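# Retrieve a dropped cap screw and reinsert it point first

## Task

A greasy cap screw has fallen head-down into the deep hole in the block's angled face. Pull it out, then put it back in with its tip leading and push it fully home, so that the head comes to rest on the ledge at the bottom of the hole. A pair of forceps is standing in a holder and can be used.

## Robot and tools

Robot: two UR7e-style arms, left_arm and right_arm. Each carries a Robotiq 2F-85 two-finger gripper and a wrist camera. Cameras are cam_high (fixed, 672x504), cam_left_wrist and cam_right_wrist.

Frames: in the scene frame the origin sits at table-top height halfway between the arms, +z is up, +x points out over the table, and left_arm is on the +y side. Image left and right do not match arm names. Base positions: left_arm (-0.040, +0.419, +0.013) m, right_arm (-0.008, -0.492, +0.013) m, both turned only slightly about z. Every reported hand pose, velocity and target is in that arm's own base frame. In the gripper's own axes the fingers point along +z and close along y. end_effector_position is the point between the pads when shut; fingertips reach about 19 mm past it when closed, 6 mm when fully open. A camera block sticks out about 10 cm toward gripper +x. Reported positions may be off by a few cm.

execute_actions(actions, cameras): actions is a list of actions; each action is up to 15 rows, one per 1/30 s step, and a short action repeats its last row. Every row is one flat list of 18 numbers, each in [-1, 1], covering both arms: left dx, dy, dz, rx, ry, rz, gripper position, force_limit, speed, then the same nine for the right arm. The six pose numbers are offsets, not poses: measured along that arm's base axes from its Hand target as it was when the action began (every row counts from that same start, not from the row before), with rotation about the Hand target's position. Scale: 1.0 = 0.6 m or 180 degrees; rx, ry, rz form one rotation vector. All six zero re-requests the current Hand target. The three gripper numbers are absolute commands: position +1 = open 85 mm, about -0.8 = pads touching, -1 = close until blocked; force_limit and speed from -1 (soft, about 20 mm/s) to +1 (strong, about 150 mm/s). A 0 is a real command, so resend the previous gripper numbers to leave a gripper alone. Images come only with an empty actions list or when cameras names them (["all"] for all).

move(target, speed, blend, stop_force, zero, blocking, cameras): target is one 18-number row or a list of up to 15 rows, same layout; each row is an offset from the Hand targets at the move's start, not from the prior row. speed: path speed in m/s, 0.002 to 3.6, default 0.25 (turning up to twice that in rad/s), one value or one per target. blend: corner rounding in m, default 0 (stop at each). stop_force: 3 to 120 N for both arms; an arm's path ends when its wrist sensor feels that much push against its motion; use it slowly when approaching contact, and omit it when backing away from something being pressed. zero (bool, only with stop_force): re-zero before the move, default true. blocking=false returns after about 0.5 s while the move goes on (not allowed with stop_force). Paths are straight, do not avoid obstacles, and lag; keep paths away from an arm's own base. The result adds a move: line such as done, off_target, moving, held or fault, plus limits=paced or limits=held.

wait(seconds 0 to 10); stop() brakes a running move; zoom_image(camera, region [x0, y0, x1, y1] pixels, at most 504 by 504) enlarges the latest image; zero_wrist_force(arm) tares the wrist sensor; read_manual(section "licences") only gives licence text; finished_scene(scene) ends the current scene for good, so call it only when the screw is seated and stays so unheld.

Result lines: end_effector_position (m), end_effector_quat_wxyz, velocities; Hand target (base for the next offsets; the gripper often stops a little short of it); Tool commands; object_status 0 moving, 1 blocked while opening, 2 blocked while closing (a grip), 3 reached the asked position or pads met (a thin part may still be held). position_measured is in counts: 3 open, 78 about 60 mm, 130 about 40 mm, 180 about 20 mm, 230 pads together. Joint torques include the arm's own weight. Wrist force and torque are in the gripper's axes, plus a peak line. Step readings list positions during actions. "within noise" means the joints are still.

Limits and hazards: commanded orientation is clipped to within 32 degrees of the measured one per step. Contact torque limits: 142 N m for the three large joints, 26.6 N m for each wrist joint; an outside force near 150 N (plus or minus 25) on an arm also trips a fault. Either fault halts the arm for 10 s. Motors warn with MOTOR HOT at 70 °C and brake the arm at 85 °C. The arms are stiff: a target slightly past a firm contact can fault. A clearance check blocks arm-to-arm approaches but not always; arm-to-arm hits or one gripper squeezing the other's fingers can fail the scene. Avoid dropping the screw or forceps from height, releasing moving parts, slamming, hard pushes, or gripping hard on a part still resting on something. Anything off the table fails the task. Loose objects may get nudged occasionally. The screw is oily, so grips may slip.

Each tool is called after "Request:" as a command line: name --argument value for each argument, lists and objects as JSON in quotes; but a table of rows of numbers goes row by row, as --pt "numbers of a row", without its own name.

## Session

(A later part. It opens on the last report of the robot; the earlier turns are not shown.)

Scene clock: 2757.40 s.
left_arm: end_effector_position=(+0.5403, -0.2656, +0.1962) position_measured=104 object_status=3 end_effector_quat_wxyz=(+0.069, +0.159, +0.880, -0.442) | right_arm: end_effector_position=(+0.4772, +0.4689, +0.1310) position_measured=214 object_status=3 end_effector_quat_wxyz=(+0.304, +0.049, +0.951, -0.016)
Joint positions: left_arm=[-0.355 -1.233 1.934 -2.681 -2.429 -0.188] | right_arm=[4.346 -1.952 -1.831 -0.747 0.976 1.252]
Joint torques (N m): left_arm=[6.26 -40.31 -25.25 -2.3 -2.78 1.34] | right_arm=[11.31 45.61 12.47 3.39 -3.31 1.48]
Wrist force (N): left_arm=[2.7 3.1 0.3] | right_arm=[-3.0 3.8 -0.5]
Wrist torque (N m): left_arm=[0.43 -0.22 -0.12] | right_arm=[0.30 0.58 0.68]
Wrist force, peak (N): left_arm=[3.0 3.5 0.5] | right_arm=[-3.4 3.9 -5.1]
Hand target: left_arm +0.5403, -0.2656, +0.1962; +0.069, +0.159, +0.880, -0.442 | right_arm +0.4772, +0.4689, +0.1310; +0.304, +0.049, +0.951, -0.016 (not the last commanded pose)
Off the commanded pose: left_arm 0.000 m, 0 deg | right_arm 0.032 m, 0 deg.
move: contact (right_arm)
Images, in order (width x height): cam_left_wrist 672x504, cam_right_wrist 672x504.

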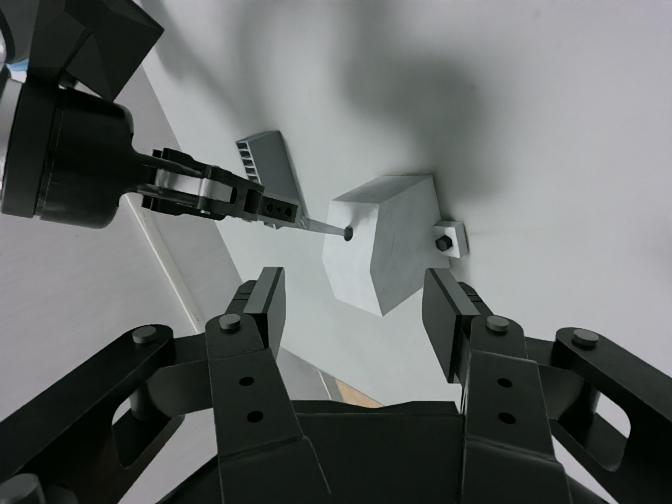

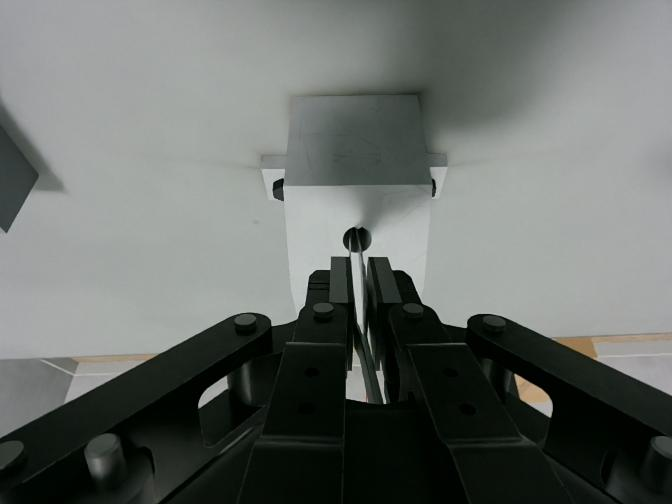

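Request:
move --pt "0 0 0 0 0 0 0.2 -0.4 0 -0.0048 0.0005 0.0068 0 0 0 -0.68 -0.5 -1" --pt "0 0 0 0 0 0 0.2 -0.4 0 -0.0065 0.0027 0.0055 0 0 0 -0.62 -0.5 -1" --speed 0.02 --cameras '["cam_left_wrist", "cam_right_wrist"]'

Request:
zoom_image --camera "cam_right_wrist" --region '[332, 212, 382, 262]'

Request:
zoom_image --camera "cam_left_wrist" --region '[280, 190, 380, 265]'

Scene clock: 2890.93 s.
left_arm: end_effector_position=(+0.5403, -0.2656, +0.1962) position_measured=104 object_status=3 end_effector_quat_wxyz=(+0.069, +0.159, +0.880, -0.442) | right_arm: end_effector_position=(+0.4733, +0.4706, +0.1344) position_measured=207 object_status=3 end_effector_quat_wxyz=(+0.304, +0.049, +0.951, -0.016)
Joint positions: left_arm=[-0.355 -1.233 1.934 -2.681 -2.429 -0.188] | right_arm=[4.353 -1.945 -1.83 -0.761 0.975 1.261]
Joint torques (N m): left_arm=[5.92 -39.7 -24.97 -2.13 -2.79 1.22] | right_arm=[-13 32.7 13.75 3.08 -1.42 -1.77]
Wrist force (N): left_arm=[2.7 3.4 0.5] | right_arm=[-3.1 3.9 -0.8]
Wrist torque (N m): left_arm=[0.46 -0.24 -0.13] | right_arm=[0.31 0.59 0.61]
Wrist force, peak (N): left_arm=[3.0 3.4 0.4] | right_arm=[-3.3 4.1 -0.6]
Hand target: left_arm +0.5403, -0.2656, +0.1962; +0.069, +0.159, +0.880, -0.442 | right_arm +0.4733, +0.4705, +0.1343; +0.304, +0.049, +0.951, -0.016
Off the commanded pose: left_arm 0.000 m, 0 deg | right_arm 0.000 m, 0 deg.
move: done
Images, in order (width x height): cam_left_wrist 672x504, cam_right_wrist 672x504.

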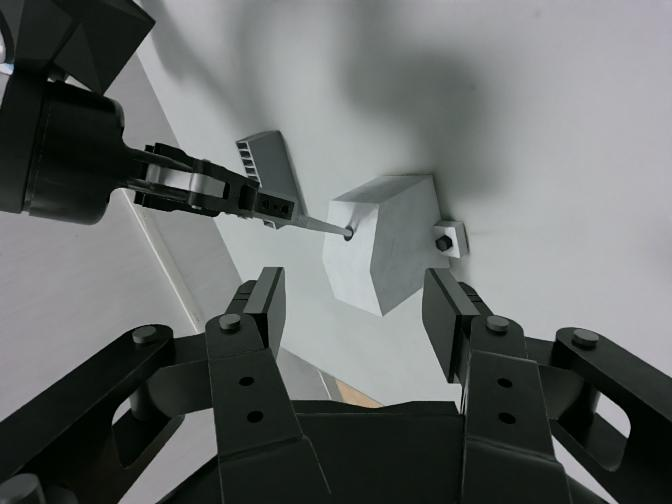

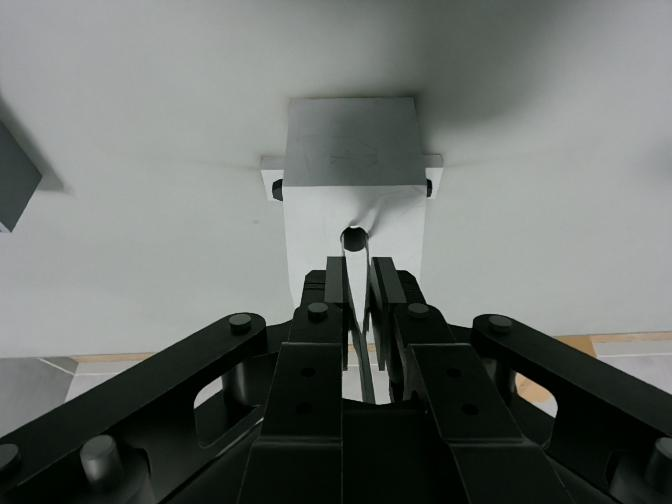

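Scaled by 10.080 from the camera's 672x504 image, which has a finer 960x720 frame.

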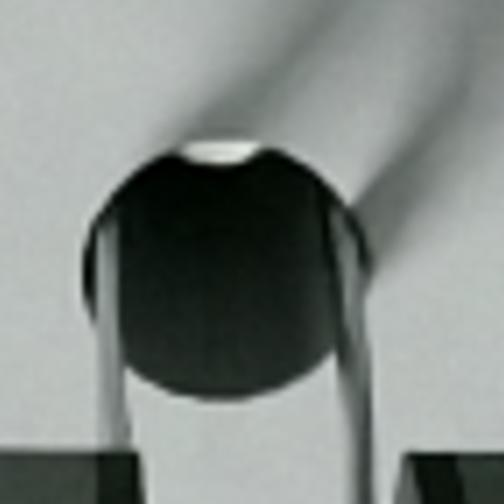

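Scaled by 5.040 from the camera's 672x504 image, which has a finer 960x720 frame.

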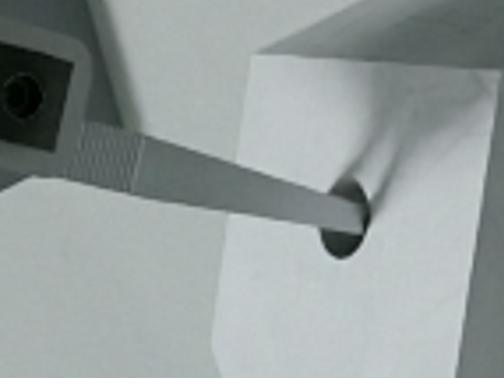

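Request:
move --target '[0,0,0,0,0,0,0.2,-0.4,0,0.0007,-0.0005,0.0005,0,0,0,-0.62,-0.5,-1]' --speed 0.02

Request:
move --target '[0,0,0,0,0,0,0.2,-0.4,0,0.01155,-0.0012,-0.0163,0,0,0,-0.62,-0.5,-1]' --speed 0.01 --stop_force 3 --cameras '["cam_left_wrist", "cam_right_wrist"]'

Request:
zoom_image --camera "cam_right_wrist" --region '[332, 220, 382, 270]'

Request:
zoom_image --camera "cam_left_wrist" --region '[280, 190, 380, 265]'

Scene clock: 2923.43 s.
left_arm: end_effector_position=(+0.5403, -0.2656, +0.1962) position_measured=104 object_status=3 end_effector_quat_wxyz=(+0.069, +0.159, +0.880, -0.442) | right_arm: end_effector_position=(+0.4737, +0.4702, +0.1346) position_measured=207 object_status=3 end_effector_quat_wxyz=(+0.304, +0.049, +0.951, -0.016)
Joint positions: left_arm=[-0.355 -1.233 1.934 -2.681 -2.429 -0.188] | right_arm=[4.352 -1.944 -1.83 -0.761 0.975 1.26]
Joint torques (N m): left_arm=[6.22 -40.12 -24.27 -2.21 -2.72 1.12] | right_arm=[-11.52 45.71 27.84 3.48 1.03 -1.45]
Wrist force (N): left_arm=[2.8 3.4 0.4] | right_arm=[-3.3 3.9 -0.5]
Wrist torque (N m): left_arm=[0.47 -0.25 -0.13] | right_arm=[0.30 0.63 0.72]
Wrist force, peak (N): left_arm=[2.9 3.5 0.5] | right_arm=[-3.2 4.1 -0.5]
Hand target: left_arm +0.5403, -0.2656, +0.1962; +0.069, +0.159, +0.880, -0.442 | right_arm +0.4737, +0.4702, +0.1346; +0.304, +0.049, +0.951, -0.016
Off the commanded pose: left_arm 0.000 m, 0 deg | right_arm 0.000 m, 0 deg.
move: done

Scene clock: 2925.97 s.
left_arm: end_effector_position=(+0.5403, -0.2656, +0.1962) position_measured=104 object_status=3 end_effector_quat_wxyz=(+0.069, +0.159, +0.880, -0.442) | right_arm: end_effector_position=(+0.4807, +0.4695, +0.1249) position_measured=207 object_status=3 end_effector_quat_wxyz=(+0.304, +0.049, +0.951, -0.016)
Joint positions: left_arm=[-0.355 -1.233 1.934 -2.681 -2.429 -0.188] | right_arm=[4.34 -1.966 -1.83 -0.73 0.977 1.246]
Joint torques (N m): left_arm=[5.73 -39.22 -24.34 -2.21 -2.74 1.03] | right_arm=[11.44 46.05 28.01 1.51 -0.88 1.1]
Wrist force (N): left_arm=[2.9 3.2 0.5] | right_arm=[-2.9 3.8 -0.4]
Wrist torque (N m): left_arm=[0.43 -0.27 -0.13] | right_arm=[0.29 0.55 0.71]
Wrist force, peak (N): left_arm=[2.9 3.5 0.2] | right_arm=[-3.4 4.3 -1.0]
Hand target: left_arm +0.5403, -0.2656, +0.1962; +0.069, +0.159, +0.880, -0.442 | right_arm +0.4807, +0.4695, +0.1249; +0.304, +0.049, +0.951, -0.016
Off the commanded pose: left_arm 0.000 m, 0 deg | right_arm 0.000 m, 0 deg.
move: done
Images, in order (width x height): cam_left_wrist 672x504, cam_right_wrist 672x504.

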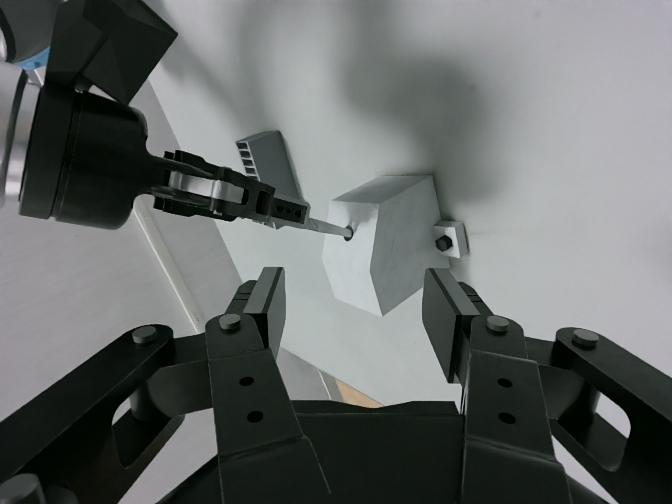

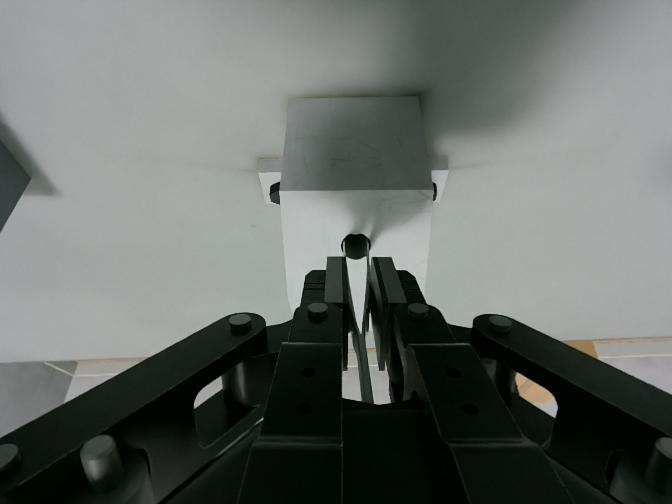

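Scaled by 10.080 from the camera's 672x504 image, which has a finer 960x720 frame.

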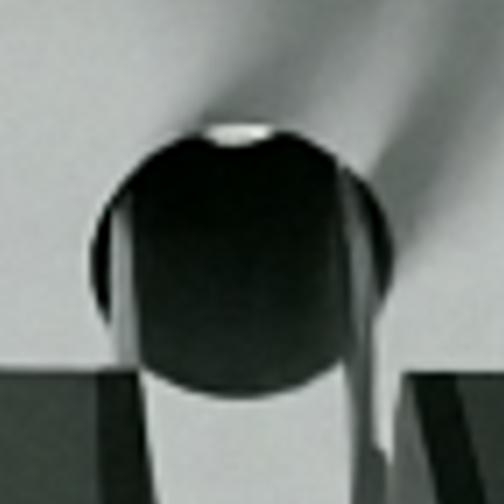

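Scaled by 5.040 from the camera's 672x504 image, which has a finer 960x720 frame.

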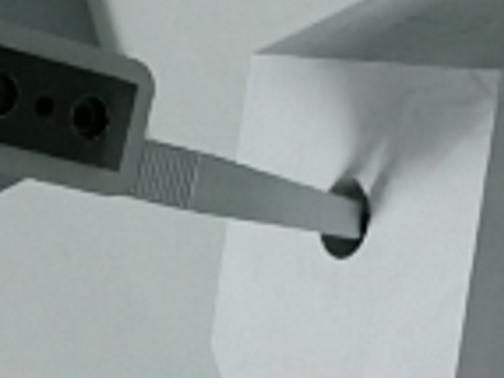

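Request:
execute_actions --actions '[[[0,0,0,0,0,0,0.2,-0.4,0,0,0,0,0,0,0,-0.64,-0.5,-1]]]' --cameras '["cam_right_wrist"]'

Request:
zoom_image --camera "cam_right_wrist" --region '[332, 220, 382, 270]'

Request:
execute_actions --actions '[[[0,0,0,0,0,0,0.2,-0.4,0,0,0,0,0,0,0,-0.66,-0.5,-1]]]' --cameras '["cam_right_wrist"]'

Request:
zoom_image --camera "cam_right_wrist" --region '[332, 220, 382, 270]'

Scene clock: 2946.80 s.
left_arm: end_effector_position=(+0.5403, -0.2656, +0.1962) position_measured=104 object_status=3 end_effector_quat_wxyz=(+0.069, +0.159, +0.880, -0.442) | right_arm: end_effector_position=(+0.4807, +0.4695, +0.1249) position_measured=209 object_status=3 end_effector_quat_wxyz=(+0.304, +0.049, +0.951, -0.016)
Joint positions: left_arm=[-0.355 -1.233 1.934 -2.681 -2.429 -0.188] | right_arm=[4.34 -1.966 -1.83 -0.73 0.977 1.246]
Joint torques (N m): left_arm=[5.2 -39.72 -23.82 -2.36 -2.77 1.01] | right_arm=[10.96 46.7 27.7 1.84 -3.29 0.92]
Wrist force (N): left_arm=[2.8 3.3 0.7] | right_arm=[-2.8 3.9 -0.3]
Wrist torque (N m): left_arm=[0.45 -0.25 -0.12] | right_arm=[0.33 0.56 0.71]
Wrist force, peak (N): left_arm=[2.9 3.5 0.5] | right_arm=[-3.3 4.2 -0.6]
Hand target: left_arm +0.5403, -0.2656, +0.1962; +0.069, +0.159, +0.880, -0.442 | right_arm +0.4807, +0.4695, +0.1249; +0.304, +0.049, +0.951, -0.016
Off the commanded pose: left_arm 0.000 m, 0 deg | right_arm 0.000 m, 0 deg.
Step readings (end_effector_position of left_arm | right_arm):
0: (+0.5403, -0.2656, +0.1962) | (+0.4807, +0.4695, +0.1249)
1: (+0.5403, -0.2656, +0.1962) | (+0.4807, +0.4695, +0.1249)
2: (+0.5403, -0.2656, +0.1962) | (+0.4807, +0.4695, +0.1249)
4: (+0.5403, -0.2656, +0.1962) | (+0.4807, +0.4695, +0.1249)
8: (+0.5403, -0.2656, +0.1962) | (+0.4807, +0.4695, +0.1249)
15: (+0.5403, -0.2656, +0.1962) | (+0.4807, +0.4695, +0.1249)
Images, in order (width x height): cam_right_wrist 672x504.

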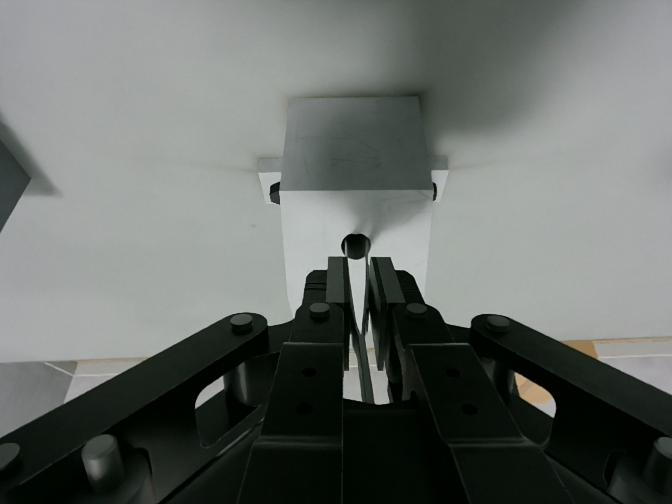

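Scaled by 10.080 from the camera's 672x504 image, which has a finer 960x720 frame.

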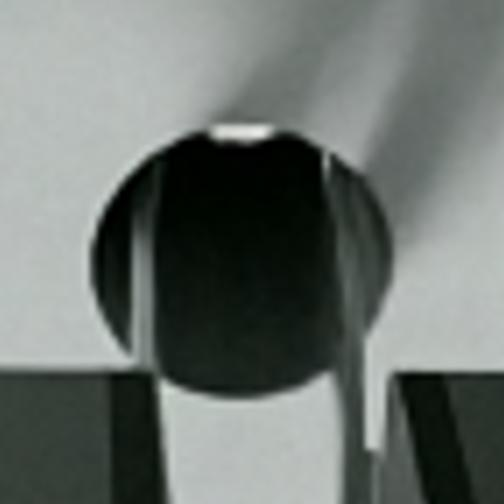

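Scene clock: 2947.50 s.
left_arm: end_effector_position=(+0.5403, -0.2656, +0.1962) position_measured=104 object_status=3 end_effector_quat_wxyz=(+0.069, +0.159, +0.880, -0.442) | right_arm: end_effector_position=(+0.4807, +0.4695, +0.1249) position_measured=212 object_status=3 end_effector_quat_wxyz=(+0.304, +0.049, +0.951, -0.016)
Joint positions: left_arm=[-0.355 -1.233 1.934 -2.681 -2.429 -0.188] | right_arm=[4.34 -1.966 -1.83 -0.73 0.977 1.246]
Joint torques (N m): left_arm=[5.54 -38.76 -23.72 -2.32 -2.7 1.08] | right_arm=[11.38 46.28 28.06 1.94 -3.2 1]
Wrist force (N): left_arm=[2.9 3.3 0.5] | right_arm=[-3.0 3.8 -0.5]
Wrist torque (N m): left_arm=[0.45 -0.26 -0.12] | right_arm=[0.30 0.57 0.72]
Wrist force, peak (N): left_arm=[3.0 3.3 0.5] | right_arm=[-2.9 4.2 -0.3]
Hand target: left_arm +0.5403, -0.2656, +0.1962; +0.069, +0.159, +0.880, -0.442 | right_arm +0.4807, +0.4695, +0.1249; +0.304, +0.049, +0.951, -0.016
Off the commanded pose: left_arm 0.000 m, 0 deg | right_arm 0.000 m, 0 deg.
Step readings (end_effector_position of left_arm | right_arm):
0: (+0.5403, -0.2656, +0.1962) | (+0.4807, +0.4695, +0.1249)
1: (+0.5403, -0.2656, +0.1962) | (+0.4807, +0.4695, +0.1249)
2: (+0.5403, -0.2656, +0.1962) | (+0.4807, +0.4695, +0.1249)
4: (+0.5403, -0.2656, +0.1962) | (+0.4807, +0.4695, +0.1249)
8: (+0.5403, -0.2656, +0.1962) | (+0.4807, +0.4695, +0.1249)
15: (+0.5403, -0.2656, +0.1962) | (+0.4807, +0.4695, +0.1249)
Images, in order (width x height): cam_right_wrist 672x504.

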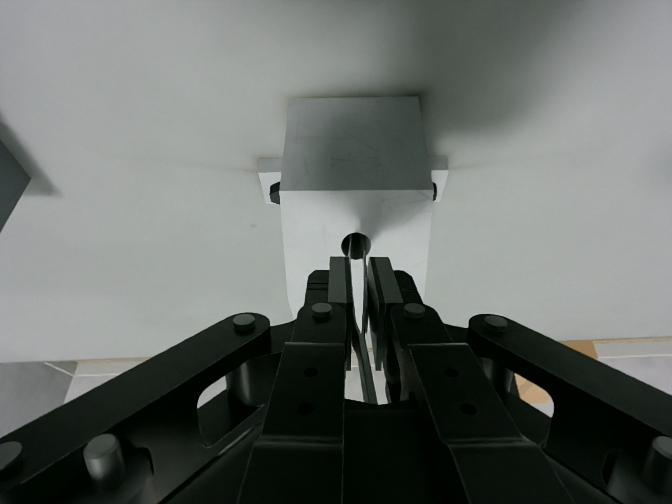

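Scaled by 10.080 from the camera's 672x504 image, which has a finer 960x720 frame.

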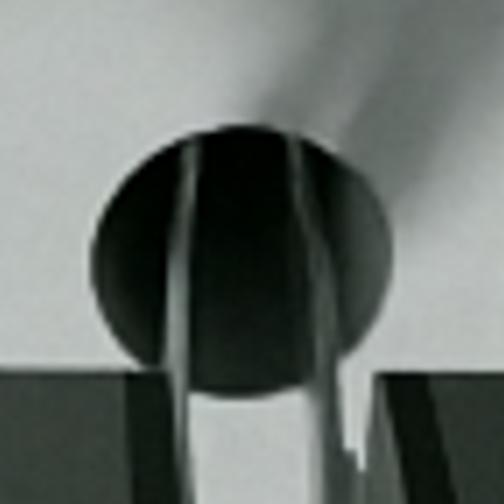

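Request:
move --target '[0,0,0,0,0,0,0.2,-0.4,0,0.0135,-0.0014,0.0097,0,0,0,-0.66,-0.5,-1]' --speed 0.005 --stop_force 3

Scene clock: 3019.53 s.
left_arm: end_effector_position=(+0.5403, -0.2656, +0.1962) position_measured=104 object_status=3 end_effector_quat_wxyz=(+0.069, +0.159, +0.880, -0.442) | right_arm: end_effector_position=(+0.4888, +0.4687, +0.1307) position_measured=212 object_status=3 end_effector_quat_wxyz=(+0.304, +0.049, +0.951, -0.016)
Joint positions: left_arm=[-0.355 -1.233 1.934 -2.681 -2.429 -0.188] | right_arm=[4.327 -1.967 -1.813 -0.738 0.98 1.23]
Joint torques (N m): left_arm=[6.33 -38.82 -22.97 -2.25 -2.65 0.86] | right_arm=[-0.71 25.33 13.31 3.34 -0.17 0.81]
Wrist force (N): left_arm=[2.8 3.3 0.5] | right_arm=[-0.7 4.3 -0.9]
Wrist torque (N m): left_arm=[0.46 -0.25 -0.13] | right_arm=[0.31 0.57 0.71]
Wrist force, peak (N): left_arm=[3.1 3.4 0.5] | right_arm=[-3.1 4.2 -0.6]
Hand target: left_arm +0.5403, -0.2656, +0.1962; +0.069, +0.159, +0.880, -0.442 | right_arm +0.4888, +0.4687, +0.1307; +0.304, +0.049, +0.951, -0.016
Off the commanded pose: left_arm 0.000 m, 0 deg | right_arm 0.000 m, 0 deg.
move: done

Request:
execute_actions --actions '[]'

Request:
zoom_image --camera "cam_left_wrist" --region '[220, 160, 380, 280]'

Request:
zoom_image --camera "cam_right_wrist" --region '[332, 215, 382, 265]'

Scene clock: 3035.80 s.
left_arm: end_effector_position=(+0.5403, -0.2656, +0.1962) position_measured=104 object_status=3 end_effector_quat_wxyz=(+0.069, +0.159, +0.880, -0.442) | right_arm: end_effector_position=(+0.4888, +0.4687, +0.1307) position_measured=212 object_status=3 end_effector_quat_wxyz=(+0.304, +0.049, +0.951, -0.016)
Joint positions: left_arm=[-0.355 -1.233 1.934 -2.681 -2.429 -0.188] | right_arm=[4.327 -1.967 -1.813 -0.738 0.98 1.23]
Joint velocities: within noise
Joint torques (N m): left_arm=[5.84 -39.25 -22.62 -2.22 -2.64 0.86] | right_arm=[9.68 31.45 11.21 3.87 -3.77 0.99]
Wrist force (N): left_arm=[3.0 3.2 0.3] | right_arm=[-0.7 4.4 -1.8]
Wrist torque (N m): left_arm=[0.43 -0.27 -0.13] | right_arm=[0.32 0.52 0.71]
Wrist force, peak (N): left_arm=[3.1 3.4 0.6] | right_arm=[-0.9 4.5 -1.9]
Hand target: left_arm +0.5403, -0.2656, +0.1962; +0.069, +0.159, +0.880, -0.442 | right_arm +0.4888, +0.4687, +0.1307; +0.304, +0.049, +0.951, -0.016
Tool commands: left_gripper/position=+0.2 left_gripper/force_limit=-0.4 left_gripper/speed=+0.0 right_gripper/position=-0.66 right_gripper/force_limit=-0.5 right_gripper/speed=-1.0
Off the commanded pose: left_arm 0.000 m, 0 deg | right_arm 0.000 m, 0 deg.

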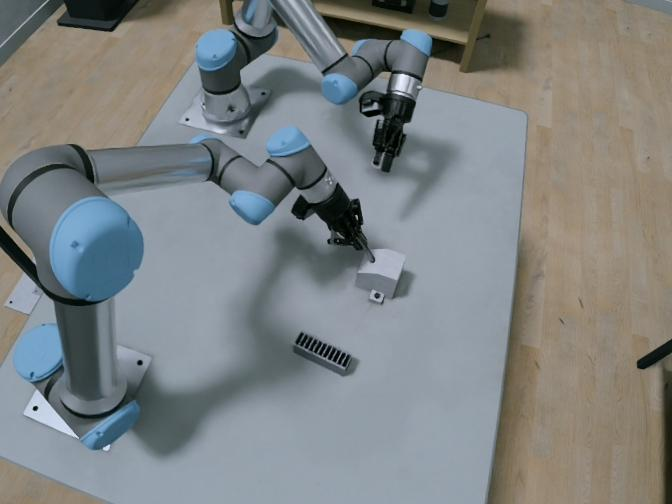

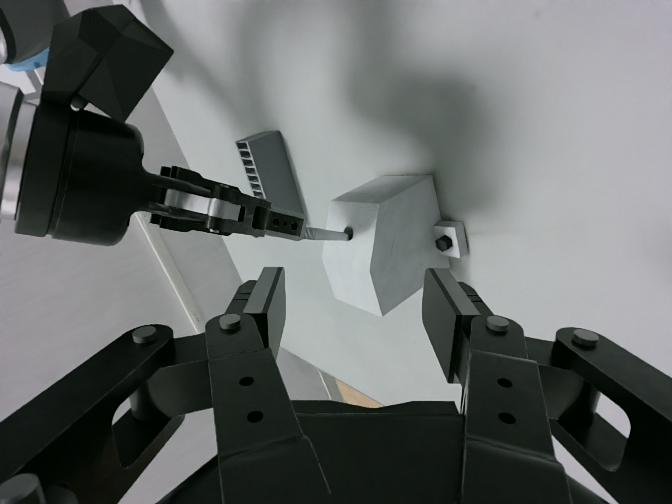

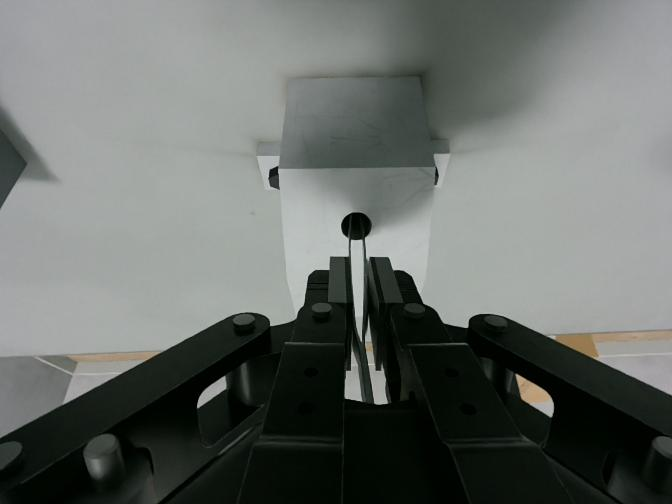

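Scaled by 3.150 from the camera's 672x504 image, which has a finer 960x720 frame.

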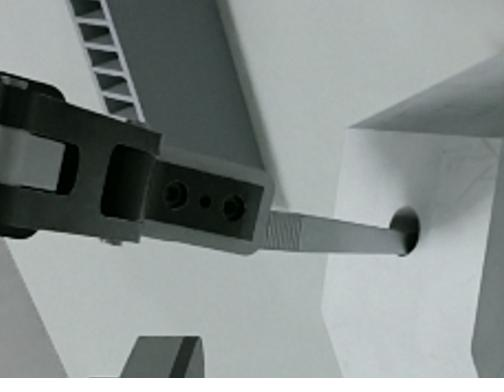

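Scaled by 10.080 from the camera's 672x504 image, which has a finer 960x720 frame.

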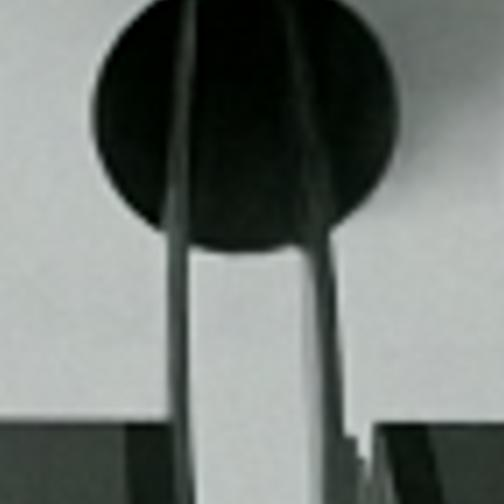

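Request:
move --pt "0 0 0 0 0 0 0.2 -0.4 0 -0.0108 0.0011 -0.0078 0 0 0 -0.66 -0.5 -1" --pt "0 0 0 0 0 0 0.2 -0.4 0 -0.0493 0.0052 0.0465 0 0 0 -0.66 -0.5 -1" --speed 0.03 --cameras '["cam_left_wrist", "cam_right_wrist"]'

Request:
zoom_image --camera "cam_left_wrist" --region '[220, 160, 380, 280]'

Request:
zoom_image --camera "cam_right_wrist" --region '[310, 190, 400, 280]'

Scene clock: 3157.43 s.
left_arm: end_effector_position=(+0.5403, -0.2656, +0.1962) position_measured=104 object_status=3 end_effector_quat_wxyz=(+0.069, +0.159, +0.880, -0.442) | right_arm: end_effector_position=(+0.4590, +0.4719, +0.1588) position_measured=212 object_status=3 end_effector_quat_wxyz=(+0.304, +0.049, +0.951, -0.016) end_effector_velocity=(+0.001, +0.001, -0.001) end_effector_angular_velocity=(+0.004, +0.000, +0.001)
Joint positions: left_arm=[-0.355 -1.233 1.934 -2.681 -2.429 -0.188] | right_arm=[4.377 -1.894 -1.823 -0.835 0.971 1.29]
Joint velocities: left_arm=[within noise] | right_arm=[-0.001 -0.004 0.001 0.008 0.002 -0.003]
Joint torques (N m): left_arm=[6.19 -39.76 -23.04 -2.16 -2.62 0.67] | right_arm=[-12.08 21.4 24.07 4.91 -2.64 -1.62]
Wrist force (N): left_arm=[2.7 3.3 0.3] | right_arm=[-3.0 3.7 -0.4]
Wrist torque (N m): left_arm=[0.45 -0.23 -0.12] | right_arm=[0.29 0.57 0.61]
Wrist force, peak (N): left_arm=[3.0 3.6 0.5] | right_arm=[-1.7 4.4 -2.5]
Hand target: left_arm +0.5403, -0.2656, +0.1962; +0.069, +0.159, +0.880, -0.442 | right_arm +0.4592, +0.4718, +0.1586; +0.304, +0.049, +0.951, -0.016
Off the commanded pose: left_arm 0.000 m, 0 deg | right_arm 0.000 m, 0 deg.
move: done
Images, in order (width x height): cam_left_wrist 672x504, cam_right_wrist 672x504.

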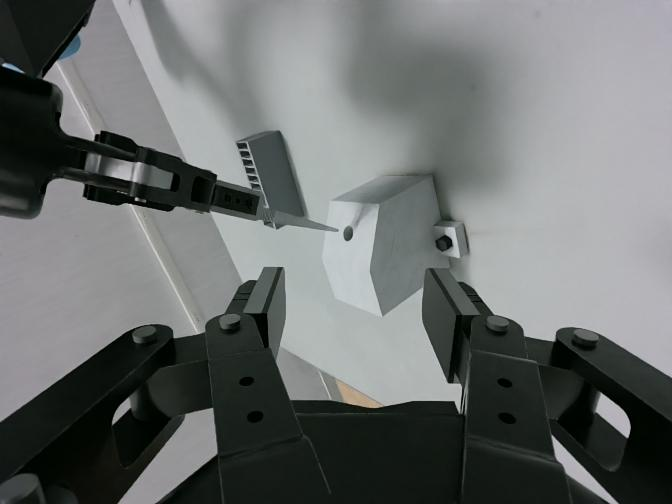

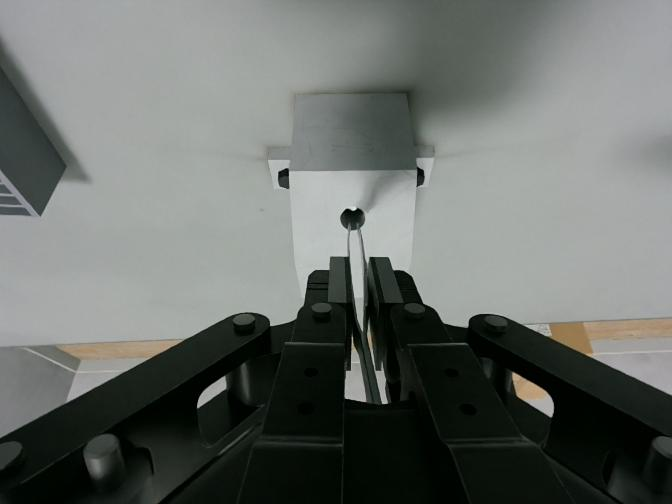

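Scaled by 3.150 from the camera's 672x504 image, which has a finer 960x720 frame.

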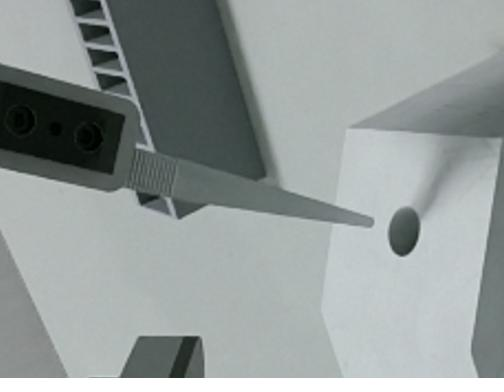

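Scaled by 5.600 from the camera's 672x504 image, which has a finer 960x720 frame.

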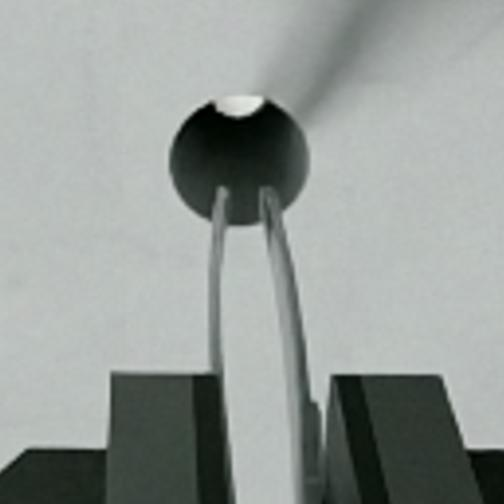

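Request:
move --target '[0,0,0,0,0,0,0.2,-0.4,0,0.0243,-0.00255,0.0174,0,0,0,-0.66,-0.5,-1]' --speed 0.05

Request:
move --target '[0,0,0,0,0,0,0.2,-0.4,0,0.0241,-0.0025,-0.0339,0,0,0,-0.66,-0.5,-1]' --speed 0.01 --stop_force 3

Scene clock: 3177.70 s.
left_arm: end_effector_position=(+0.5403, -0.2656, +0.1962) position_measured=104 object_status=3 end_effector_quat_wxyz=(+0.069, +0.159, +0.880, -0.442) | right_arm: end_effector_position=(+0.4739, +0.4702, +0.1690) position_measured=212 object_status=3 end_effector_quat_wxyz=(+0.304, +0.050, +0.951, -0.016) end_effector_velocity=(-0.003, +0.000, -0.002) end_effector_angular_velocity=(+0.000, +0.001, +0.000)
Joint positions: left_arm=[-0.355 -1.233 1.934 -2.681 -2.429 -0.188] | right_arm=[4.352 -1.898 -1.791 -0.846 0.975 1.259]
Joint velocities: left_arm=[within noise] | right_arm=[0.005 0 -0.006 0.002 0 0.006]
Joint torques (N m): left_arm=[6.13 -38.47 -21.52 -2.18 -2.56 0.53] | right_arm=[7.94 28.12 14.85 3.95 -0.1 1.39]
Wrist force (N): left_arm=[2.9 3.3 0.2] | right_arm=[-3.0 3.9 -0.7]
Wrist torque (N m): left_arm=[0.46 -0.26 -0.12] | right_arm=[0.32 0.60 0.67]
Wrist force, peak (N): left_arm=[3.0 3.5 0.2] | right_arm=[-3.9 3.6 -0.3]
Hand target: left_arm +0.5403, -0.2656, +0.1962; +0.069, +0.159, +0.880, -0.442 | right_arm +0.4738, +0.4703, +0.1690; +0.304, +0.049, +0.951, -0.016
Off the commanded pose: left_arm 0.000 m, 0 deg | right_arm 0.000 m, 0 deg.
move: done

Scene clock: 3180.27 s.
left_arm: end_effector_position=(+0.5403, -0.2656, +0.1962) position_measured=104 object_status=3 end_effector_quat_wxyz=(+0.069, +0.159, +0.880, -0.442) | right_arm: end_effector_position=(+0.4819, +0.4694, +0.1576) position_measured=212 object_status=3 end_effector_quat_wxyz=(+0.304, +0.049, +0.951, -0.016)
Joint positions: left_arm=[-0.355 -1.233 1.934 -2.681 -2.429 -0.188] | right_arm=[4.338 -1.922 -1.794 -0.809 0.977 1.243]
Joint torques (N m): left_arm=[5.18 -38.72 -21.77 -2.36 -2.64 0.5] | right_arm=[10.95 45.18 28.83 3.49 -3.36 1.54]
Wrist force (N): left_arm=[2.9 3.2 0.4] | right_arm=[-3.3 3.7 -0.6]
Wrist torque (N m): left_arm=[0.44 -0.26 -0.13] | right_arm=[0.29 0.64 0.69]
Wrist force, peak (N): left_arm=[3.0 3.4 0.6] | right_arm=[-3.1 3.7 -3.6]
Hand target: left_arm +0.5403, -0.2656, +0.1962; +0.069, +0.159, +0.880, -0.442 | right_arm +0.4819, +0.4694, +0.1576; +0.304, +0.049, +0.951, -0.016 (not the last commanded pose)
Off the commanded pose: left_arm 0.000 m, 0 deg | right_arm 0.011 m, 0 deg.
move: contact (right_arm)

Request:
move --pt "0 0 0 0 0 0 0.2 -0.4 0 -0.0048 0.0005 0.0068 0 0 0 -0.66 -0.5 -1" --pt "0 0 0 0 0 0 0.2 -0.4 0 -0.0506 0.0053 -0.0261 0 0 0 -0.66 -0.5 -1" --speed 0.05

Request:
move --target '[0,0,0,0,0,0,0.2,-0.4,0,0.0241,-0.0025,-0.0339,0,0,0,-0.66,-0.5,-1]' --speed 0.01 --stop_force 3

Scene clock: 3203.20 s.
left_arm: end_effector_position=(+0.5403, -0.2656, +0.1962) position_measured=104 object_status=3 end_effector_quat_wxyz=(+0.069, +0.159, +0.880, -0.442) | right_arm: end_effector_position=(+0.4515, +0.4727, +0.1420) position_measured=212 object_status=3 end_effector_quat_wxyz=(+0.304, +0.049, +0.951, -0.016)
Joint positions: left_arm=[-0.355 -1.233 1.934 -2.681 -2.429 -0.188] | right_arm=[4.391 -1.909 -1.851 -0.801 0.968 1.306]
Joint torques (N m): left_arm=[5.93 -38.02 -21.52 -2.15 -2.72 0.42] | right_arm=[-13.34 41.5 30.53 1.69 -1.7 -1.5]
Wrist force (N): left_arm=[2.7 3.1 0.4] | right_arm=[-3.2 3.7 -0.4]
Wrist torque (N m): left_arm=[0.43 -0.22 -0.12] | right_arm=[0.29 0.60 0.72]
Wrist force, peak (N): left_arm=[3.2 3.4 0.2] | right_arm=[-4.1 3.8 -0.5]
Hand target: left_arm +0.5403, -0.2656, +0.1962; +0.069, +0.159, +0.880, -0.442 | right_arm +0.4515, +0.4726, +0.1419; +0.304, +0.049, +0.951, -0.016
Off the commanded pose: left_arm 0.000 m, 0 deg | right_arm 0.000 m, 0 deg.
move: done

Scene clock: 3204.63 s.
left_arm: end_effector_position=(+0.5403, -0.2656, +0.1962) position_measured=104 object_status=3 end_effector_quat_wxyz=(+0.069, +0.159, +0.880, -0.442) | right_arm: end_effector_position=(+0.4530, +0.4725, +0.1400) position_measured=212 object_status=3 end_effector_quat_wxyz=(+0.304, +0.050, +0.951, -0.016)
Joint positions: left_arm=[-0.355 -1.233 1.934 -2.681 -2.429 -0.188] | right_arm=[4.388 -1.913 -1.851 -0.794 0.969 1.303]
Joint torques (N m): left_arm=[6.21 -37.97 -20.92 -2.31 -2.58 0.38] | right_arm=[11 44.01 28.31 3.47 -3.47 1.47]
Wrist force (N): left_arm=[2.7 3.4 0.4] | right_arm=[-3.0 3.8 -0.5]
Wrist torque (N m): left_arm=[0.47 -0.24 -0.13] | right_arm=[0.29 0.56 0.68]
Wrist force, peak (N): left_arm=[3.0 3.5 0.5] | right_arm=[-3.2 3.7 -3.4]
Hand target: left_arm +0.5403, -0.2656, +0.1962; +0.069, +0.159, +0.880, -0.442 | right_arm +0.4530, +0.4725, +0.1400; +0.304, +0.050, +0.951, -0.016 (not the last commanded pose)
Off the commanded pose: left_arm 0.000 m, 0 deg | right_arm 0.023 m, 0 deg.
move: contact (right_arm)

Request:
move --pt "0 0 0 0 0 0 0.2 -0.4 0 -0.0048 0.0005 0.0068 0 0 0 -0.66 -0.5 -1" --pt "0 0 0 0 0 0 0.2 -0.4 0 0.041 -0.0043 0.0397 0 0 0 -0.66 -0.5 -1" --speed 0.05

Request:
move --target '[0,0,0,0,0,0,0.2,-0.4,0,0.0241,-0.0025,-0.0339,0,0,0,-0.66,-0.5,-1]' --speed 0.01 --stop_force 3

Scene clock: 3217.83 s.
left_arm: end_effector_position=(+0.5403, -0.2656, +0.1962) position_measured=104 object_status=3 end_effector_quat_wxyz=(+0.069, +0.159, +0.880, -0.442) | right_arm: end_effector_position=(+0.4777, +0.4699, +0.1638) position_measured=212 object_status=3 end_effector_quat_wxyz=(+0.304, +0.050, +0.951, -0.016)
Joint positions: left_arm=[-0.355 -1.233 1.934 -2.681 -2.429 -0.188] | right_arm=[4.345 -1.909 -1.792 -0.829 0.976 1.252]
Joint torques (N m): left_arm=[5.97 -37.49 -20.74 -2.15 -2.59 0.31] | right_arm=[10.73 30.1 11.91 4.82 -0.88 1.92]
Wrist force (N): left_arm=[2.8 3.3 0.4] | right_arm=[-3.1 3.9 -0.4]
Wrist torque (N m): left_arm=[0.45 -0.24 -0.12] | right_arm=[0.31 0.61 0.61]
Wrist force, peak (N): left_arm=[3.0 3.4 0.4] | right_arm=[-4.0 3.9 -0.8]
Hand target: left_arm +0.5403, -0.2656, +0.1962; +0.069, +0.159, +0.880, -0.442 | right_arm +0.4776, +0.4699, +0.1639; +0.304, +0.050, +0.951, -0.016
Off the commanded pose: left_arm 0.000 m, 0 deg | right_arm 0.000 m, 0 deg.
move: done

Scene clock: 3219.83 s.
left_arm: end_effector_position=(+0.5403, -0.2656, +0.1962) position_measured=104 object_status=3 end_effector_quat_wxyz=(+0.069, +0.159, +0.880, -0.442) | right_arm: end_effector_position=(+0.4825, +0.4694, +0.1570) position_measured=212 object_status=3 end_effector_quat_wxyz=(+0.304, +0.050, +0.951, -0.016)
Joint positions: left_arm=[-0.355 -1.233 1.934 -2.681 -2.429 -0.188] | right_arm=[4.337 -1.924 -1.794 -0.807 0.978 1.242]
Joint torques (N m): left_arm=[6.81 -37.21 -19.65 -2.2 -2.58 0.25] | right_arm=[11.44 45.76 29.01 3.52 -3.4 1.47]
Wrist force (N): left_arm=[2.8 3.2 0.4] | right_arm=[-3.1 3.6 -0.4]
Wrist torque (N m): left_arm=[0.44 -0.24 -0.13] | right_arm=[0.27 0.60 0.68]
Wrist force, peak (N): left_arm=[3.1 3.4 0.4] | right_arm=[-3.2 3.9 -3.3]
Hand target: left_arm +0.5403, -0.2656, +0.1962; +0.069, +0.159, +0.880, -0.442 | right_arm +0.4825, +0.4694, +0.1570; +0.304, +0.050, +0.951, -0.016 (not the last commanded pose)
Off the commanded pose: left_arm 0.000 m, 0 deg | right_arm 0.017 m, 0 deg.
move: contact (right_arm)

Request:
move --pt "0 0 0 0 0 0 0.2 -0.4 0 -0.0048 0.0005 0.0068 0 0 0 -0.7 -0.5 -1" --pt "0 0 0 0 0 0 0.2 -0.4 0 -0.0254 0.0261 -0.0098 0 0 0 -0.7 -0.5 -1" --speed 0.05

Request:
move --target '[0,0,0,0,0,0,0.2,-0.4,0,0.0193,-0.002,-0.0271,0,0,0,-0.7,-0.5,-1]' --speed 0.01 --stop_force 3

Scene clock: 3253.90 s.
left_arm: end_effector_position=(+0.5403, -0.2656, +0.1962) position_measured=104 object_status=3 end_effector_quat_wxyz=(+0.069, +0.159, +0.880, -0.442) | right_arm: end_effector_position=(+0.4671, +0.4853, +0.1510) position_measured=217 object_status=3 end_effector_quat_wxyz=(+0.304, +0.049, +0.951, -0.016) end_effector_velocity=(+0.002, -0.003, +0.002) end_effector_angular_velocity=(-0.002, +0.000, +0.001)
Joint positions: left_arm=[-0.355 -1.233 1.934 -2.681 -2.429 -0.188] | right_arm=[4.372 -1.938 -1.785 -0.825 0.971 1.283]
Joint velocities: left_arm=[within noise] | right_arm=[-0.005 0.003 0 -0.001 0.001 -0.007]
Joint torques (N m): left_arm=[6.27 -37.83 -19.71 -2.3 -2.58 0.16] | right_arm=[-11.76 43.68 15.36 2.97 -1.93 -1.98]
Wrist force (N): left_arm=[2.8 3.3 0.4] | right_arm=[-3.2 3.8 -0.5]
Wrist torque (N m): left_arm=[0.46 -0.24 -0.12] | right_arm=[0.30 0.60 0.70]
Wrist force, peak (N): left_arm=[3.0 3.5 0.4] | right_arm=[-3.8 3.5 -0.8]
Hand target: left_arm +0.5403, -0.2656, +0.1962; +0.069, +0.159, +0.880, -0.442 | right_arm +0.4672, +0.4851, +0.1511; +0.304, +0.050, +0.951, -0.016
Off the commanded pose: left_arm 0.000 m, 0 deg | right_arm 0.000 m, 0 deg.
move: done

Scene clock: 3255.37 s.
left_arm: end_effector_position=(+0.5403, -0.2656, +0.1962) position_measured=104 object_status=3 end_effector_quat_wxyz=(+0.069, +0.159, +0.880, -0.442) | right_arm: end_effector_position=(+0.4693, +0.4849, +0.1482) position_measured=217 object_status=3 end_effector_quat_wxyz=(+0.304, +0.050, +0.951, -0.016)
Joint positions: left_arm=[-0.355 -1.233 1.934 -2.681 -2.429 -0.188] | right_arm=[4.368 -1.943 -1.786 -0.816 0.972 1.279]
Joint torques (N m): left_arm=[6.2 -36.79 -19.88 -2.17 -2.52 0.05] | right_arm=[9.87 44.64 23.98 3.11 -3.36 1.43]
Wrist force (N): left_arm=[2.6 3.4 0.4] | right_arm=[-3.3 3.3 -4.4]
Wrist torque (N m): left_arm=[0.47 -0.21 -0.12] | right_arm=[0.22 0.60 0.69]
Wrist force, peak (N): left_arm=[3.0 3.5 0.6] | right_arm=[-3.5 3.5 -16.8]
Hand target: left_arm +0.5403, -0.2656, +0.1962; +0.069, +0.159, +0.880, -0.442 | right_arm +0.4693, +0.4849, +0.1482; +0.304, +0.050, +0.951, -0.016 (not the last commanded pose)
Off the commanded pose: left_arm 0.000 m, 0 deg | right_arm 0.016 m, 0 deg.
move: contact (right_arm)

Request:
move --pt "0 0 0 0 0 0 0.2 -0.4 0 -0.0039 0.0004 0.0054 0 0 0 -0.7 -0.5 -1" --pt "0 0 0 0 0 0 0.2 -0.4 0 -0.0088 -0.046 0.0054 0 0 0 -0.7 -0.5 -1" --speed 0.05

Request:
move --target '[0,0,0,0,0,0,0.2,-0.4,0,0.0193,-0.002,-0.0271,0,0,0,-0.7,-0.5,-1]' --speed 0.006 --stop_force 3

Scene clock: 3269.97 s.
left_arm: end_effector_position=(+0.5403, -0.2656, +0.1962) position_measured=104 object_status=3 end_effector_quat_wxyz=(+0.069, +0.159, +0.880, -0.442) | right_arm: end_effector_position=(+0.4641, +0.4572, +0.1516) position_measured=217 object_status=3 end_effector_quat_wxyz=(+0.304, +0.050, +0.951, -0.016) end_effector_velocity=(+0.000, +0.002, +0.001) end_effector_angular_velocity=(+0.001, +0.000, +0.000)
Joint positions: left_arm=[-0.355 -1.233 1.934 -2.681 -2.429 -0.188] | right_arm=[4.36 -1.886 -1.86 -0.794 0.973 1.269]
Joint velocities: left_arm=[within noise] | right_arm=[0.001 -0.003 0.006 -0.003 0 0.002]
Joint torques (N m): left_arm=[5.43 -37.71 -18.71 -2.35 -2.37 0.11] | right_arm=[9.36 18.84 27.85 1.71 0.39 1]
Wrist force (N): left_arm=[2.8 3.3 0.5] | right_arm=[-2.9 3.9 -0.6]
Wrist torque (N m): left_arm=[0.46 -0.25 -0.12] | right_arm=[0.31 0.57 0.73]
Wrist force, peak (N): left_arm=[3.0 3.5 0.4] | right_arm=[-3.5 3.9 -4.5]
Hand target: left_arm +0.5403, -0.2656, +0.1962; +0.069, +0.159, +0.880, -0.442 | right_arm +0.4640, +0.4573, +0.1515; +0.304, +0.050, +0.951, -0.016
Off the commanded pose: left_arm 0.000 m, 0 deg | right_arm 0.000 m, 0 deg.
move: done

Scene clock: 3271.87 s.
left_arm: end_effector_position=(+0.5403, -0.2656, +0.1962) position_measured=104 object_status=3 end_effector_quat_wxyz=(+0.069, +0.159, +0.880, -0.442) | right_arm: end_effector_position=(+0.4666, +0.4570, +0.1478) position_measured=217 object_status=3 end_effector_quat_wxyz=(+0.304, +0.050, +0.951, -0.016)
Joint positions: left_arm=[-0.355 -1.233 1.934 -2.681 -2.429 -0.188] | right_arm=[4.356 -1.894 -1.86 -0.782 0.974 1.264]
Joint torques (N m): left_arm=[5.87 -36.92 -18.51 -2.17 -2.43 0.03] | right_arm=[9.45 41.72 23.39 1.61 -1.73 1.57]
Wrist force (N): left_arm=[2.8 3.2 0.4] | right_arm=[-3.2 3.9 -6.4]
Wrist torque (N m): left_arm=[0.44 -0.24 -0.13] | right_arm=[0.32 0.57 0.72]
Wrist force, peak (N): left_arm=[3.1 3.3 0.4] | right_arm=[-3.4 3.8 -13.1]
Hand target: left_arm +0.5403, -0.2656, +0.1962; +0.069, +0.159, +0.880, -0.442 | right_arm +0.4667, +0.4570, +0.1478; +0.304, +0.050, +0.951, -0.016 (not the last commanded pose)
Off the commanded pose: left_arm 0.000 m, 0 deg | right_arm 0.015 m, 0 deg.
move: contact (right_arm)

Request:
move --pt "0 0 0 0 0 0 0.2 -0.4 0 -0.0048 0.0005 0.0068 0 0 0 -0.7 -0.5 -1" --pt "0 0 0 0 0 0 0.2 -0.4 0 0.02066 0.0209 0.0232 0 0 0 -0.7 -0.5 -1" --speed 0.05

Request:
move --target '[0,0,0,0,0,0,0.2,-0.4,0,0.0193,-0.002,-0.0271,0,0,0,-0.7,-0.5,-1]' --speed 0.006 --stop_force 3

Request:
move --pt "0 0 0 0 0 0 0.2 -0.4 0 -0.0048 0.0005 0.0068 0 0 0 -0.7 -0.5 -1" --pt "0 0 0 0 0 0 0.2 -0.4 0 -0.0506 0.0053 -0.0261 0 0 0 -0.7 -0.5 -1" --speed 0.05

Request:
move --target '[0,0,0,0,0,0,0.2,-0.4,0,0.0193,-0.002,-0.0271,0,0,0,-0.7,-0.5,-1]' --speed 0.006 --stop_force 3

Scene clock: 3297.13 s.
left_arm: end_effector_position=(+0.5403, -0.2656, +0.1962) position_measured=104 object_status=3 end_effector_quat_wxyz=(+0.069, +0.159, +0.880, -0.442) | right_arm: end_effector_position=(+0.4791, +0.4694, +0.1616) position_measured=217 object_status=3 end_effector_quat_wxyz=(+0.304, +0.050, +0.951, -0.016)
Joint positions: left_arm=[-0.355 -1.233 1.934 -2.681 -2.429 -0.188] | right_arm=[4.343 -1.913 -1.794 -0.822 0.977 1.249]
Joint torques (N m): left_arm=[5.85 -36.79 -17.97 -2.24 -2.44 -0.08] | right_arm=[11.79 45.5 12.95 4.92 -0.23 1.59]
Wrist force (N): left_arm=[2.6 3.4 0.4] | right_arm=[-3.0 3.7 -0.6]
Wrist torque (N m): left_arm=[0.46 -0.21 -0.13] | right_arm=[0.28 0.59 0.67]
Wrist force, peak (N): left_arm=[3.1 3.4 0.4] | right_arm=[-3.4 3.9 -6.8]
Hand target: left_arm +0.5403, -0.2656, +0.1962; +0.069, +0.159, +0.880, -0.442 | right_arm +0.4790, +0.4696, +0.1617; +0.304, +0.050, +0.951, -0.016
Off the commanded pose: left_arm 0.000 m, 0 deg | right_arm 0.000 m, 0 deg.
move: done

Scene clock: 3299.30 s.
left_arm: end_effector_position=(+0.5403, -0.2656, +0.1962) position_measured=104 object_status=3 end_effector_quat_wxyz=(+0.069, +0.159, +0.880, -0.442) | right_arm: end_effector_position=(+0.4826, +0.4692, +0.1567) position_measured=217 object_status=3 end_effector_quat_wxyz=(+0.304, +0.050, +0.951, -0.016)
Joint positions: left_arm=[-0.355 -1.233 1.934 -2.681 -2.429 -0.188] | right_arm=[4.337 -1.924 -1.795 -0.806 0.978 1.242]
Joint torques (N m): left_arm=[6.27 -36.44 -17.82 -2.13 -2.48 -0.14] | right_arm=[9.94 43.26 16.52 1.68 -2 1.47]
Wrist force (N): left_arm=[2.9 3.2 0.2] | right_arm=[-3.2 3.9 -5.0]
Wrist torque (N m): left_arm=[0.45 -0.27 -0.12] | right_arm=[0.33 0.59 0.72]
Wrist force, peak (N): left_arm=[2.9 3.6 0.4] | right_arm=[-3.2 3.8 -11.8]
Hand target: left_arm +0.5403, -0.2656, +0.1962; +0.069, +0.159, +0.880, -0.442 | right_arm +0.4826, +0.4692, +0.1567; +0.304, +0.050, +0.951, -0.016 (not the last commanded pose)
Off the commanded pose: left_arm 0.000 m, 0 deg | right_arm 0.014 m, 0 deg.
move: contact (right_arm)

Scene clock: 3300.83 s.
left_arm: end_effector_position=(+0.5403, -0.2656, +0.1962) position_measured=104 object_status=3 end_effector_quat_wxyz=(+0.069, +0.159, +0.880, -0.442) | right_arm: end_effector_position=(+0.4522, +0.4724, +0.1411) position_measured=217 object_status=3 end_effector_quat_wxyz=(+0.304, +0.049, +0.951, -0.016)
Joint positions: left_arm=[-0.355 -1.233 1.934 -2.681 -2.429 -0.188] | right_arm=[4.389 -1.911 -1.852 -0.797 0.969 1.304]
Joint torques (N m): left_arm=[5.62 -36.38 -18.04 -2.21 -2.42 -0.3] | right_arm=[-13.2 41.89 28.51 1.6 -1.56 -1.62]
Wrist force (N): left_arm=[2.9 3.3 0.3] | right_arm=[-3.3 4.0 -0.4]
Wrist torque (N m): left_arm=[0.45 -0.27 -0.12] | right_arm=[0.33 0.62 0.73]
Wrist force, peak (N): left_arm=[2.9 3.4 0.5] | right_arm=[-3.3 3.5 -4.9]
Hand target: left_arm +0.5403, -0.2656, +0.1962; +0.069, +0.159, +0.880, -0.442 | right_arm +0.4523, +0.4724, +0.1410; +0.304, +0.050, +0.951, -0.016
Off the commanded pose: left_arm 0.000 m, 0 deg | right_arm 0.000 m, 0 deg.
move: done

Scene clock: 3302.43 s.
left_arm: end_effector_position=(+0.5403, -0.2656, +0.1962) position_measured=104 object_status=3 end_effector_quat_wxyz=(+0.069, +0.159, +0.880, -0.442) | right_arm: end_effector_position=(+0.4535, +0.4723, +0.1394) position_measured=217 object_status=3 end_effector_quat_wxyz=(+0.304, +0.050, +0.951, -0.016)
Joint positions: left_arm=[-0.355 -1.233 1.934 -2.681 -2.429 -0.188] | right_arm=[4.387 -1.914 -1.852 -0.792 0.969 1.302]
Joint torques (N m): left_arm=[5.41 -36.39 -17.35 -2.25 -2.49 -0.23] | right_arm=[9.38 42.01 26.32 1.67 -2.47 1.46]
Wrist force (N): left_arm=[2.9 3.2 0.4] | right_arm=[-3.1 3.6 -6.1]
Wrist torque (N m): left_arm=[0.44 -0.26 -0.12] | right_arm=[0.29 0.53 0.71]
Wrist force, peak (N): left_arm=[3.0 3.5 0.6] | right_arm=[-3.2 3.7 -13.3]
Hand target: left_arm +0.5403, -0.2656, +0.1962; +0.069, +0.159, +0.880, -0.442 | right_arm +0.4535, +0.4723, +0.1394; +0.304, +0.050, +0.951, -0.016 (not the last commanded pose)
Off the commanded pose: left_arm 0.000 m, 0 deg | right_arm 0.018 m, 0 deg.
move: contact (right_arm)

Request:
move --target '[0,0,0,0,0,0,0.2,-0.4,0,-0.02,0.0013,0.033,0,0,0,-0.7,-0.5,-1]' --speed 0.08 --cameras '["cam_right_wrist", "cam_left_wrist"]'

Request:
zoom_image --camera "cam_right_wrist" --region '[260, 80, 440, 240]'

Scene clock: 3336.80 s.
left_arm: end_effector_position=(+0.5403, -0.2656, +0.1962) position_measured=104 object_status=3 end_effector_quat_wxyz=(+0.069, +0.159, +0.880, -0.442) | right_arm: end_effector_position=(+0.4414, +0.4733, +0.1594) position_measured=217 object_status=3 end_effector_quat_wxyz=(+0.304, +0.050, +0.951, -0.016)
Joint positions: left_arm=[-0.355 -1.233 1.934 -2.681 -2.429 -0.188] | right_arm=[4.408 -1.873 -1.845 -0.854 0.966 1.327]
Joint torques (N m): left_arm=[5.78 -36.86 -17.03 -2.16 -2.44 -0.11] | right_arm=[-12.28 18.23 13.6 4.5 -2.17 -1.87]
Wrist force (N): left_arm=[3.0 3.3 0.2] | right_arm=[-3.1 3.9 -0.3]
Wrist torque (N m): left_arm=[0.45 -0.28 -0.12] | right_arm=[0.32 0.58 0.65]
Wrist force, peak (N): left_arm=[2.9 3.5 0.4] | right_arm=[-3.3 4.2 -6.3]
Hand target: left_arm +0.5403, -0.2656, +0.1962; +0.069, +0.159, +0.880, -0.442 | right_arm +0.4415, +0.4731, +0.1592; +0.304, +0.050, +0.951, -0.016
Off the commanded pose: left_arm 0.000 m, 0 deg | right_arm 0.000 m, 0 deg.
move: done
Images, in order (width x height): cam_left_wrist 672x504, cam_right_wrist 672x504.

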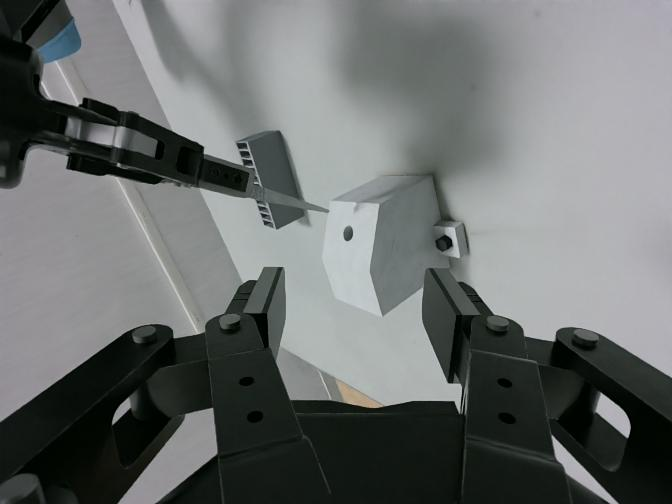

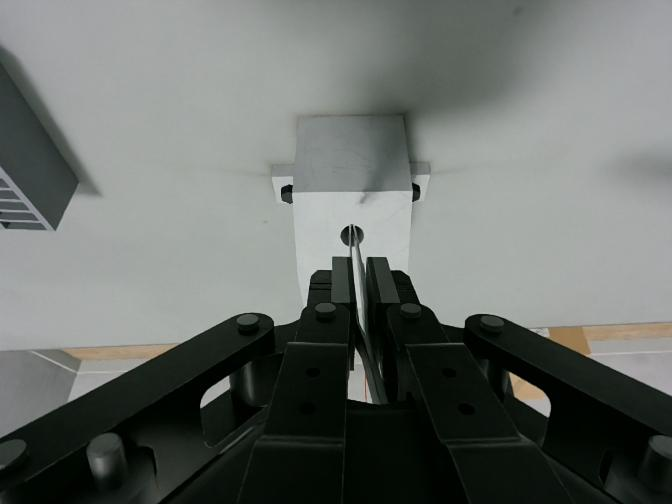

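Scaled by 2.800 from the camera's 672x504 image, which has a finer 960x720 frame.

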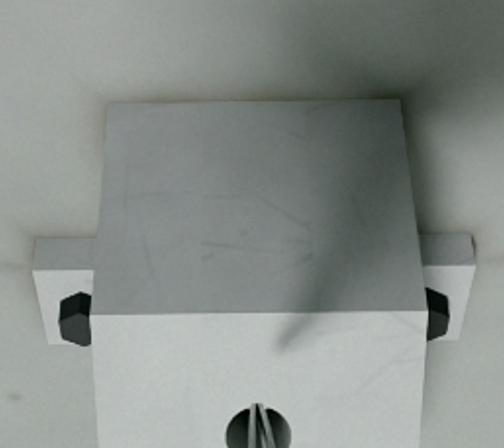

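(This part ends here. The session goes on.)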